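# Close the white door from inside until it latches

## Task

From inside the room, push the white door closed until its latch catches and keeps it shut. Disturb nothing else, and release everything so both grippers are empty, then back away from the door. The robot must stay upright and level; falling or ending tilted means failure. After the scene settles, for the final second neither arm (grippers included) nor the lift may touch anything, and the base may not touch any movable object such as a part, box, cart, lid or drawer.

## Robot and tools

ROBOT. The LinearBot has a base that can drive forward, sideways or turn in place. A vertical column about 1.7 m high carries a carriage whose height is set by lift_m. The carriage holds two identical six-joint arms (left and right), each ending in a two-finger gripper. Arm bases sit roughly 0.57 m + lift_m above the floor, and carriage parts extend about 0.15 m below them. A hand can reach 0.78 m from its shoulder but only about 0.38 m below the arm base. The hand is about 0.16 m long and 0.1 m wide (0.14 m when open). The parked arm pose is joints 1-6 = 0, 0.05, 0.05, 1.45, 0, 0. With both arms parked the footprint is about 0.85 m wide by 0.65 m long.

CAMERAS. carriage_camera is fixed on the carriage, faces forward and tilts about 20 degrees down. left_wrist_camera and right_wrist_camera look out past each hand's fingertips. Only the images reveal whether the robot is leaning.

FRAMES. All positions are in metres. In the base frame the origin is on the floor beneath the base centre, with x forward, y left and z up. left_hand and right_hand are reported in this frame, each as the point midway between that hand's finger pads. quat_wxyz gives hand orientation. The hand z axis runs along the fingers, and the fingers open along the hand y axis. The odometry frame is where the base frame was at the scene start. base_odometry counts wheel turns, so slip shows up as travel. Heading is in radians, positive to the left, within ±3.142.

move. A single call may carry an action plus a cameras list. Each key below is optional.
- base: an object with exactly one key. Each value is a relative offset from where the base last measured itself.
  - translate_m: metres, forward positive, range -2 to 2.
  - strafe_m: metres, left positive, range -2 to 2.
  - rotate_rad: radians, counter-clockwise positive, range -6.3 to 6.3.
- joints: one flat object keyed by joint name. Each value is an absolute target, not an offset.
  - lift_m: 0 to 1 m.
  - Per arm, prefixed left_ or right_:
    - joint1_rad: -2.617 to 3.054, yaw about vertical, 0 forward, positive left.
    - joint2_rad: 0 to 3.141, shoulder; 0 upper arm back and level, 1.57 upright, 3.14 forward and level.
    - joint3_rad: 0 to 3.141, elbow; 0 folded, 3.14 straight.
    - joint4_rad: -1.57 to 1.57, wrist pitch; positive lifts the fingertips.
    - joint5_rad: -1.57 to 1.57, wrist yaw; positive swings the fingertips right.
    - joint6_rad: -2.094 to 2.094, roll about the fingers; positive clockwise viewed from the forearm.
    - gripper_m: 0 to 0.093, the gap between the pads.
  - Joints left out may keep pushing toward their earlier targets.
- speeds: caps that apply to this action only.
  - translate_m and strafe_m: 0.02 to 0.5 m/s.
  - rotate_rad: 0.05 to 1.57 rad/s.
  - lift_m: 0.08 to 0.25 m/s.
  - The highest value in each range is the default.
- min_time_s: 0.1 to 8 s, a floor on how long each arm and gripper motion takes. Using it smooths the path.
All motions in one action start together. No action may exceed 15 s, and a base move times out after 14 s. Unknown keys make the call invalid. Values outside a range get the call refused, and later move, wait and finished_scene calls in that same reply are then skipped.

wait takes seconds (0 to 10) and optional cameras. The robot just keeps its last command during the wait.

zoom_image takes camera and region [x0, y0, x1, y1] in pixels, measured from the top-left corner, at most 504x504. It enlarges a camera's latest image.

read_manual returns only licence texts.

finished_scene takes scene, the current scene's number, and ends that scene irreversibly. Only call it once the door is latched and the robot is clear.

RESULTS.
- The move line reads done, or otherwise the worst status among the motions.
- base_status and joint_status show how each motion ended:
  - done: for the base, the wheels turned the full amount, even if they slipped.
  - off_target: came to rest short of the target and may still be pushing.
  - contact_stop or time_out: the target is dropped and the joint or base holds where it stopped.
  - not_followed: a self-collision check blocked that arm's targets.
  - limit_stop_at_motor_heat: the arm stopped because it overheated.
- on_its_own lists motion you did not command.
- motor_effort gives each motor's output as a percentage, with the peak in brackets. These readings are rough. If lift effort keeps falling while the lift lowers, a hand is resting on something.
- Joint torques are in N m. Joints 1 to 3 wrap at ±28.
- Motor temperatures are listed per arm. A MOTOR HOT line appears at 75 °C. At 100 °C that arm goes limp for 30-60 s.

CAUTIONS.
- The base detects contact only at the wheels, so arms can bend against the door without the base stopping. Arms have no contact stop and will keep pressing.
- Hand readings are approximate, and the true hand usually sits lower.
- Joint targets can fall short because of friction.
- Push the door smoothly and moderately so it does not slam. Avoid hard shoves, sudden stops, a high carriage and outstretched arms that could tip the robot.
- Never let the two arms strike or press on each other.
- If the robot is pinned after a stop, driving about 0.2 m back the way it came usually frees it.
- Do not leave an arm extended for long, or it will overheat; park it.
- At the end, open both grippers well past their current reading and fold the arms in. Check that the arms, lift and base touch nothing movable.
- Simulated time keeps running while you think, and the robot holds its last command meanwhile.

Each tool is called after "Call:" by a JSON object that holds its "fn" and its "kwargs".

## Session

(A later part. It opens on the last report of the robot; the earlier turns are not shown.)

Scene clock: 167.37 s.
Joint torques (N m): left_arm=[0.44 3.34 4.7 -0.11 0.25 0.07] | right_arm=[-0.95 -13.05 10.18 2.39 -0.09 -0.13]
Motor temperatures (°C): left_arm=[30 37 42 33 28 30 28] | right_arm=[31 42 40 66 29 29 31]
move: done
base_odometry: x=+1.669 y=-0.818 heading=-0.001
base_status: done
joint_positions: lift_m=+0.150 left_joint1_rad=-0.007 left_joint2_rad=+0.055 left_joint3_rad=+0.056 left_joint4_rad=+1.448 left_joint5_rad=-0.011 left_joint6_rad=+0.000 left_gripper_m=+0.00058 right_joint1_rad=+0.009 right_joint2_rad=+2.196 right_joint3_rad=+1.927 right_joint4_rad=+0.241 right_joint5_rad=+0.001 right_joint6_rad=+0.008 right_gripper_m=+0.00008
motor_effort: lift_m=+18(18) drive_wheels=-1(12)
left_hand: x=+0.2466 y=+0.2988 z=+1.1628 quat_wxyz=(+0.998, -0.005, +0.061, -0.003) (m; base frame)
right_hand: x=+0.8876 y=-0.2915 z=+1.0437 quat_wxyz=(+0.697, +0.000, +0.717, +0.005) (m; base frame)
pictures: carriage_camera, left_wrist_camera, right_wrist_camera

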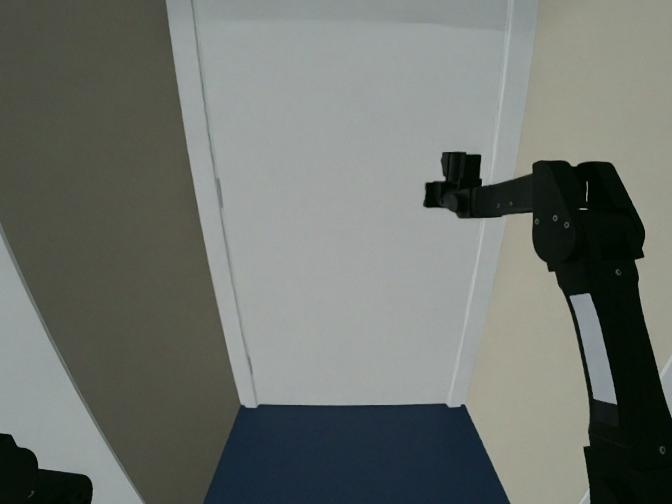

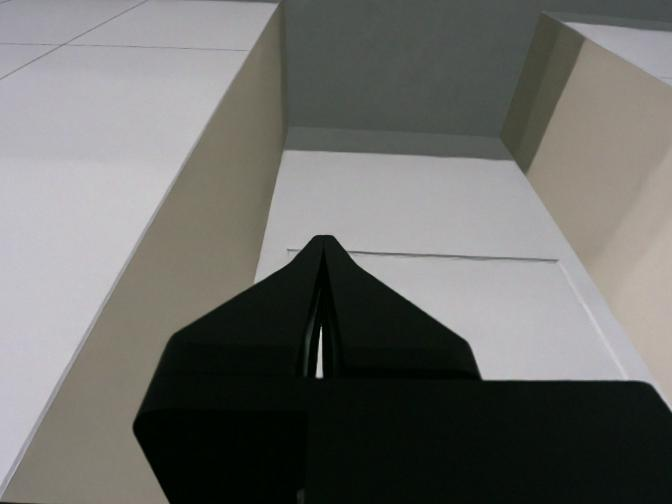

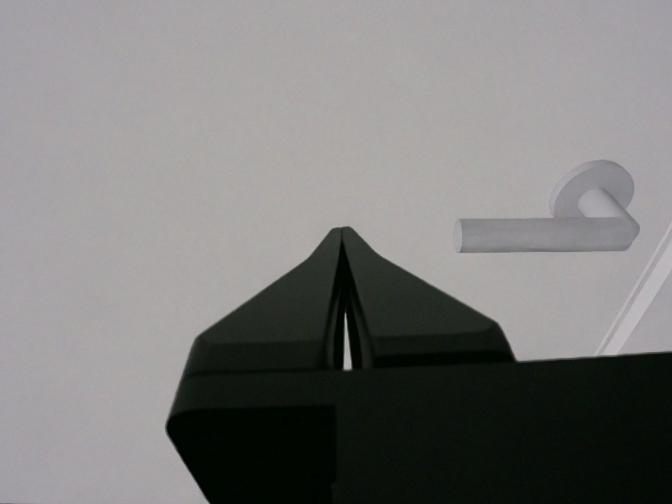

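Call:
{"fn": "move", "kwargs": {"base": {"strafe_m": -0.1}, "joints": {"lift_m": 0.19, "right_joint1_rad": -0.08}, "min_time_s": 1, "cameras": []}}

Call:
{"fn": "move", "kwargs": {"base": {"translate_m": 0.11}, "speeds": {"translate_m": 0.1}}}

Call:
{"fn": "zoom_image", "kwargs": {"camera": "carriage_camera", "region": [420, 200, 570, 460]}}

Call:
{"fn": "move", "kwargs": {"base": {"translate_m": 0.06}, "speeds": {"translate_m": 0.06}}}

Call:
{"fn": "zoom_image", "kwargs": {"camera": "carriage_camera", "region": [420, 200, 570, 460]}}

Scene clock: 178.43 s.
Joint torques (N m): left_arm=[0.27 3.41 5.04 -0.06 0.19 0.07] | right_arm=[-0.06 -13.35 9.31 2.24 -0.09 -0.12]
Motor temperatures (°C): left_arm=[30 36 41 32 28 30 28] | right_arm=[31 45 41 57 29 29 31]
move: done
base_odometry: x=+1.669 y=-0.918 heading=-0.002
base_status: done
joint_positions: lift_m=+0.190 left_joint1_rad=-0.005 left_joint2_rad=+0.054 left_joint3_rad=+0.053 left_joint4_rad=+1.448 left_joint5_rad=-0.010 left_joint6_rad=+0.000 left_gripper_m=+0.00058 right_joint1_rad=-0.082 right_joint2_rad=+2.200 right_joint3_rad=+1.936 right_joint4_rad=+0.252 right_joint5_rad=+0.000 right_joint6_rad=+0.007 right_gripper_m=+0.00009
joint_status: all done
motor_effort: lift_m=+17(21) drive_wheels=+0(10)
left_hand: x=+0.2471 y=+0.2987 z=+1.2021 quat_wxyz=(+0.998, -0.005, +0.062, -0.002) (m; base frame)
right_hand: x=+0.8863 y=-0.3522 z=+1.0887 quat_wxyz=(+0.702, +0.032, +0.711, -0.026) (m; base frame)
pictures: none

Scene clock: 180.30 s.
Joint torques (N m): left_arm=[0.17 3.51 5.01 -0.09 0.22 0.03] | right_arm=[0.09 -13.5 9.21 2.25 -0.07 -0.13]
move: done
base_odometry: x=+1.779 y=-0.919 heading=-0.002
base_status: done
joint_positions: lift_m=+0.190 left_joint1_rad=-0.005 left_joint2_rad=+0.054 left_joint3_rad=+0.053 left_joint4_rad=+1.448 left_joint5_rad=-0.010 left_joint6_rad=+0.000 left_gripper_m=+0.00058 right_joint1_rad=-0.082 right_joint2_rad=+2.200 right_joint3_rad=+1.936 right_joint4_rad=+0.251 right_joint5_rad=+0.000 right_joint6_rad=+0.007 right_gripper_m=+0.00009
motor_effort: lift_m=+17(18) drive_wheels=-2(11)
left_hand: x=+0.2470 y=+0.2987 z=+1.2021 quat_wxyz=(+0.998, -0.005, +0.062, -0.002) (m; base frame)
right_hand: x=+0.8862 y=-0.3522 z=+1.0884 quat_wxyz=(+0.702, +0.032, +0.711, -0.026) (m; base frame)
pictures: carriage_camera, left_wrist_camera, right_wrist_camera

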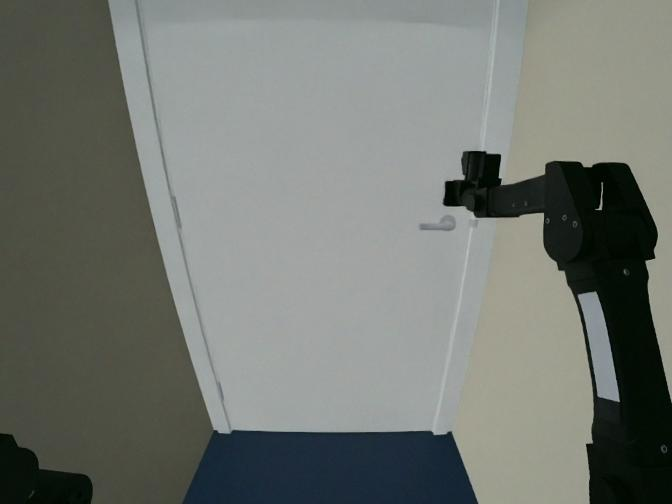

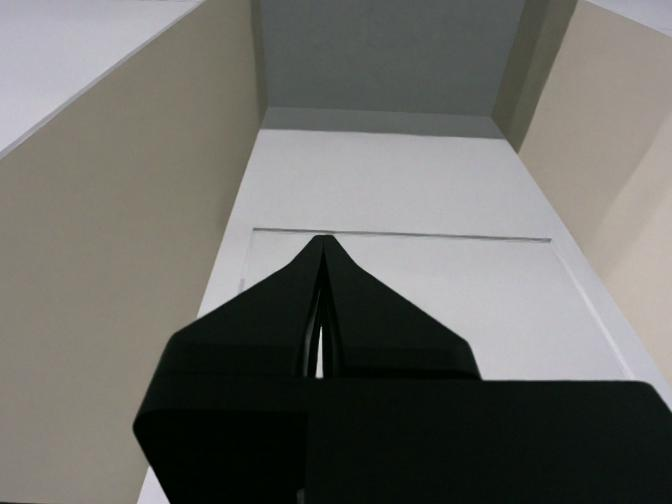

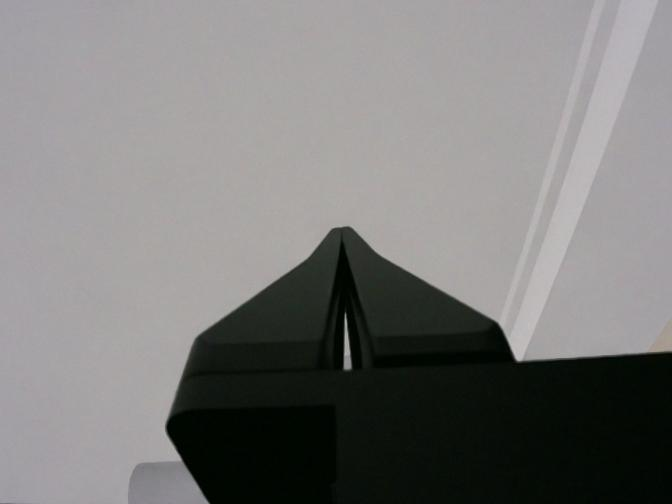

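Scaled by 1.938 from the camera's 672x504 image, which has a finer 960x720 frame.

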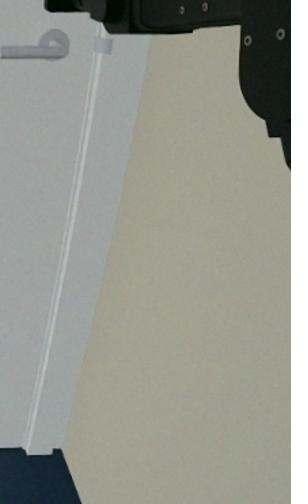

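Scene clock: 181.83 s.
Joint torques (N m): left_arm=[0.18 3.58 4.94 -0.13 0.22 0.08] | right_arm=[0.01 -1.09 9.83 6.17 -0.14 -0.12]
move: done
base_odometry: x=+1.838 y=-0.919 heading=-0.003
base_status: done
joint_positions: lift_m=+0.190 left_joint1_rad=-0.005 left_joint2_rad=+0.054 left_joint3_rad=+0.053 left_joint4_rad=+1.450 left_joint5_rad=-0.009 left_joint6_rad=+0.000 left_gripper_m=+0.00058 right_joint1_rad=-0.082 right_joint2_rad=+2.069 right_joint3_rad=+1.930 right_joint4_rad=-0.107 right_joint5_rad=+0.009 right_joint6_rad=+0.007 right_gripper_m=+0.00008
motor_effort: lift_m=+17(18) drive_wheels=+12(20)
left_hand: x=+0.2466 y=+0.2986 z=+1.2021 quat_wxyz=(+0.998, -0.005, +0.061, -0.002) (m; base frame)
right_hand: x=+0.8485 y=-0.3507 z=+1.0818 quat_wxyz=(+0.615, +0.038, +0.788, -0.027) (m; base frame)
pictures: carriage_camera, left_wrist_camera, right_wrist_camera

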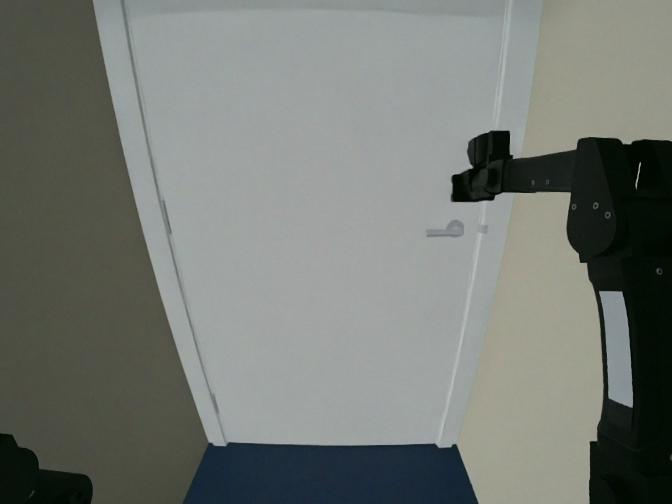

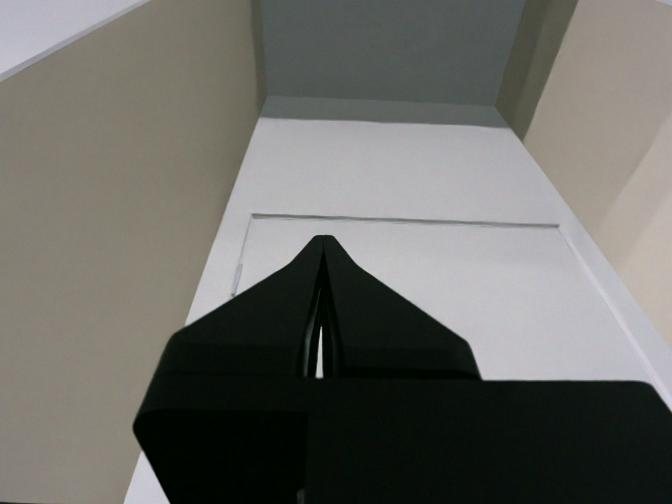

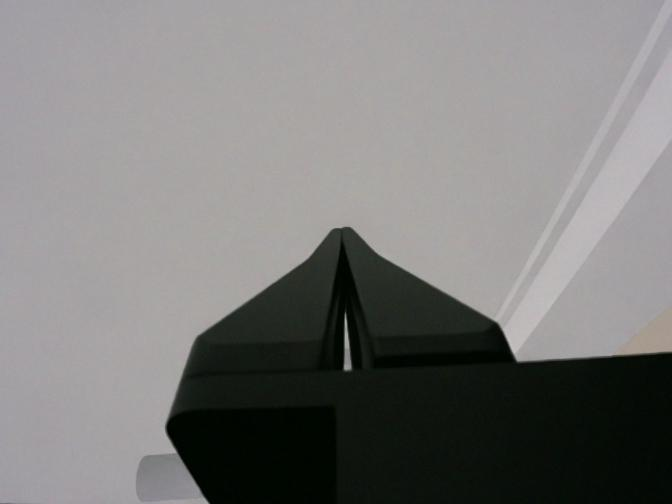

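Scaled by 1.938 from the camera's 672x504 image, which has a finer 960x720 frame.

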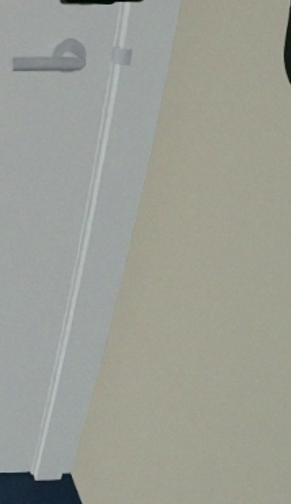

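Call:
{"fn": "move", "kwargs": {"base": {"translate_m": 0.04}, "speeds": {"translate_m": 0.06}, "cameras": []}}

Call:
{"fn": "move", "kwargs": {"base": {"translate_m": -0.1}, "speeds": {"translate_m": 0.08}}}

Call:
{"fn": "zoom_image", "kwargs": {"camera": "right_wrist_camera", "region": [450, 0, 672, 360]}}

Scene clock: 196.50 s.
Joint torques (N m): left_arm=[0.34 3.47 5.03 -0.09 0.19 0.05] | right_arm=[0.08 7.8 9.65 7.67 -0.28 -0.12]
Motor temperatures (°C): left_arm=[30 35 40 32 28 30 28] | right_arm=[31 42 40 76 29 29 31]
move: done
MOTOR HOT: joint 4 (wrist pitch) of the right arm reports 76 °C; the controller stops that arm at 100 °C. To cool a motor, set the load down, stop pushing, or move to a pose that needs little force.
base_odometry: x=+1.878 y=-0.919 heading=-0.003
base_status: done
joint_positions: lift_m=+0.190 left_joint1_rad=-0.005 left_joint2_rad=+0.054 left_joint3_rad=+0.053 left_joint4_rad=+1.451 left_joint5_rad=-0.009 left_joint6_rad=+0.000 left_gripper_m=+0.00058 right_joint1_rad=-0.082 right_joint2_rad=+1.981 right_joint3_rad=+1.930 right_joint4_rad=-0.353 right_joint5_rad=+0.024 right_joint6_rad=+0.007 right_gripper_m=+0.00008
motor_effort: lift_m=+17(18) drive_wheels=+16(24)
left_hand: x=+0.2463 y=+0.2986 z=+1.2021 quat_wxyz=(+0.998, -0.005, +0.061, -0.002) (m; base frame)
right_hand: x=+0.8118 y=-0.3502 z=+1.0773 quat_wxyz=(+0.550, +0.044, +0.833, -0.031) (m; base frame)
pictures: none

Scene clock: 198.37 s.
Joint torques (N m): left_arm=[0.38 3.49 5.11 -0.08 0.2 0.05] | right_arm=[0.14 -12.7 9.76 2.4 -0.21 -0.11]
move: done
MOTOR HOT: still on. Joint 4 (wrist pitch) of the right arm reports 76 °C.
base_odometry: x=+1.778 y=-0.919 heading=-0.003
base_status: done
joint_positions: lift_m=+0.190 left_joint1_rad=-0.005 left_joint2_rad=+0.054 left_joint3_rad=+0.053 left_joint4_rad=+1.451 left_joint5_rad=-0.009 left_joint6_rad=+0.000 left_gripper_m=+0.00058 right_joint1_rad=-0.082 right_joint2_rad=+2.193 right_joint3_rad=+1.930 right_joint4_rad=+0.240 right_joint5_rad=+0.013 right_joint6_rad=+0.007 right_gripper_m=+0.00008
motor_effort: lift_m=+18(18) drive_wheels=+3(15)
left_hand: x=+0.2463 y=+0.2986 z=+1.2021 quat_wxyz=(+0.998, -0.005, +0.061, -0.002) (m; base frame)
right_hand: x=+0.8846 y=-0.3543 z=+1.0873 quat_wxyz=(+0.698, +0.036, +0.714, -0.031) (m; base frame)
pictures: carriage_camera, left_wrist_camera, right_wrist_camera

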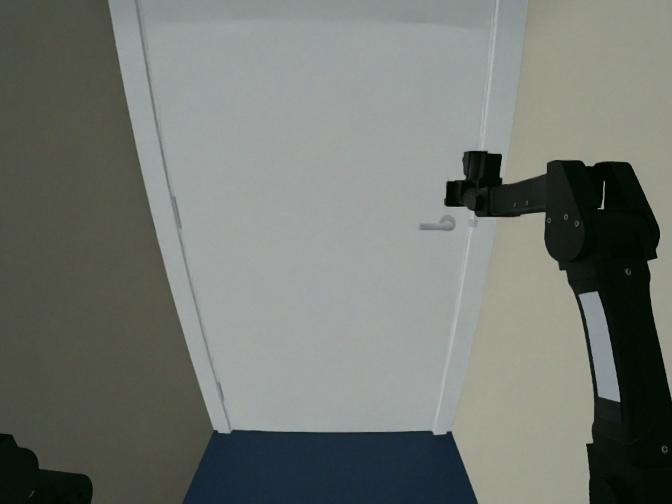

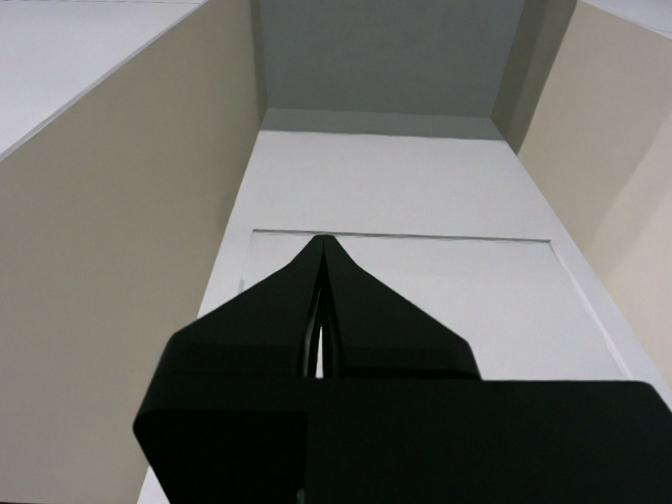

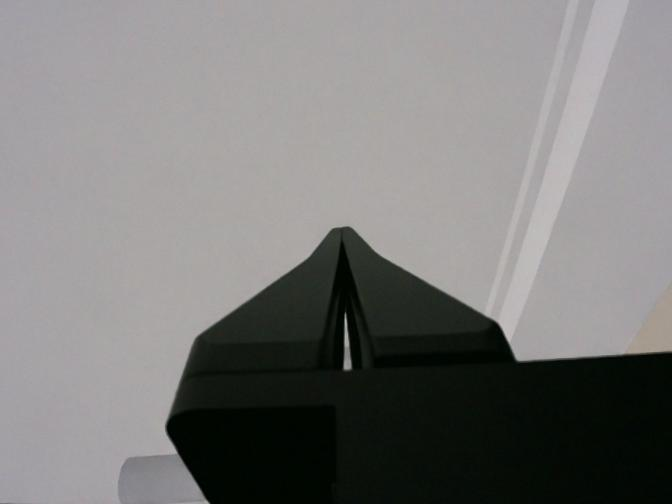

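Scaled by 1.400 from the camera's 672x504 image, which has a finer 960x720 frame.

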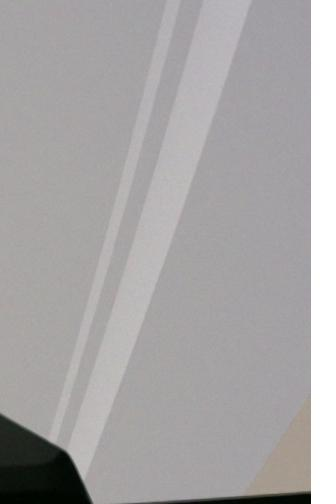

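Call:
{"fn": "move", "kwargs": {"base": {"translate_m": -0.45}, "speeds": {"translate_m": 0.3}, "cameras": []}}

Call:
{"fn": "move", "kwargs": {"joints": {"right_joint1_rad": 0, "right_joint2_rad": 0.05, "right_joint3_rad": 0.05, "right_joint4_rad": 1.45, "right_joint5_rad": 0, "right_joint6_rad": 0}, "min_time_s": 2, "cameras": ["carriage_camera"]}}

Call:
{"fn": "zoom_image", "kwargs": {"camera": "carriage_camera", "region": [180, 0, 560, 440]}}

Scene clock: 209.67 s.
Joint torques (N m): left_arm=[0.23 3.44 5.05 -0.13 0.24 0.04] | right_arm=[0.01 -12.82 9.73 2.36 -0.18 -0.12]
Motor temperatures (°C): left_arm=[30 35 40 32 28 30 28] | right_arm=[31 47 41 67 29 29 31]
move: done
MOTOR HOT: cleared for the motors of the right arm.
base_odometry: x=+1.328 y=-0.918 heading=-0.003
base_status: done
joint_positions: lift_m=+0.190 left_joint1_rad=-0.005 left_joint2_rad=+0.054 left_joint3_rad=+0.053 left_joint4_rad=+1.451 left_joint5_rad=-0.009 left_joint6_rad=+0.000 left_gripper_m=+0.00058 right_joint1_rad=-0.082 right_joint2_rad=+2.193 right_joint3_rad=+1.930 right_joint4_rad=+0.244 right_joint5_rad=+0.012 right_joint6_rad=+0.007 right_gripper_m=+0.00008
motor_effort: lift_m=+17(18) drive_wheels=+1(11)
left_hand: x=+0.2463 y=+0.2986 z=+1.2021 quat_wxyz=(+0.998, -0.005, +0.061, -0.002) (m; base frame)
right_hand: x=+0.8846 y=-0.3541 z=+1.0882 quat_wxyz=(+0.700, +0.036, +0.713, -0.030) (m; base frame)
pictures: none

Scene clock: 212.03 s.
Joint torques (N m): left_arm=[0.2 3.37 5.03 -0.11 0.18 0.05] | right_arm=[0.72 3.06 4.77 -0.03 -0.18 -0.13]
move: done
base_odometry: x=+1.328 y=-0.918 heading=-0.003
joint_positions: lift_m=+0.190 left_joint1_rad=-0.005 left_joint2_rad=+0.054 left_joint3_rad=+0.053 left_joint4_rad=+1.451 left_joint5_rad=-0.009 left_joint6_rad=+0.000 left_gripper_m=+0.00058 right_joint1_rad=-0.009 right_joint2_rad=+0.058 right_joint3_rad=+0.058 right_joint4_rad=+1.438 right_joint5_rad=+0.011 right_joint6_rad=+0.007 right_gripper_m=+0.00008
joint_status: all done
motor_effort: lift_m=+17(18) drive_wheels=-1(4)
left_hand: x=+0.2463 y=+0.2986 z=+1.2021 quat_wxyz=(+0.998, -0.005, +0.061, -0.002) (m; base frame)
right_hand: x=+0.2489 y=-0.2993 z=+1.2033 quat_wxyz=(+0.998, +0.006, +0.066, -0.001) (m; base frame)
pictures: carriage_camera

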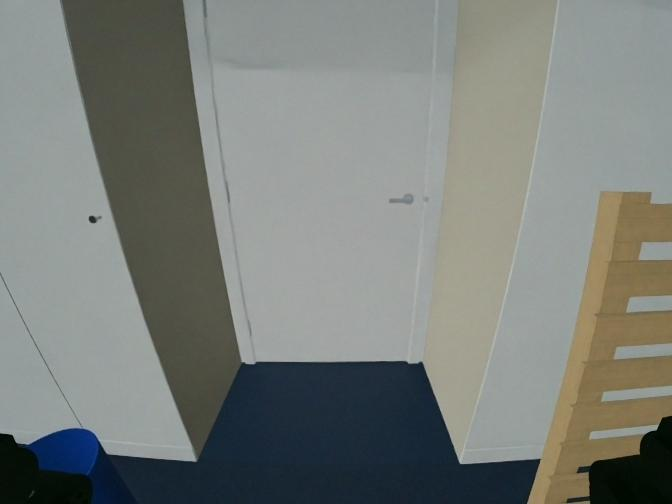

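Scaled by 1.145 from the camera's 672x504 image, which has a finer 960x720 frame.

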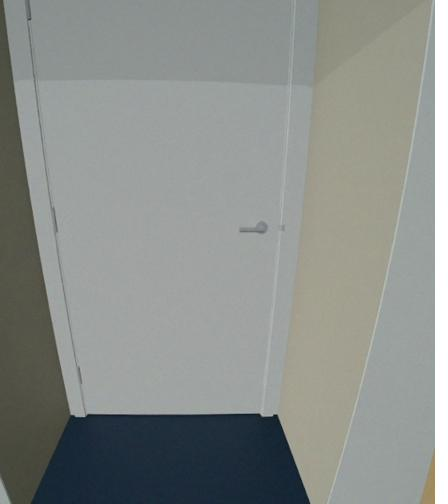

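Looks shut flush.

Call:
{"fn": "finished_scene", "kwargs": {"scene": 2}}

The scene is finished: the task was done.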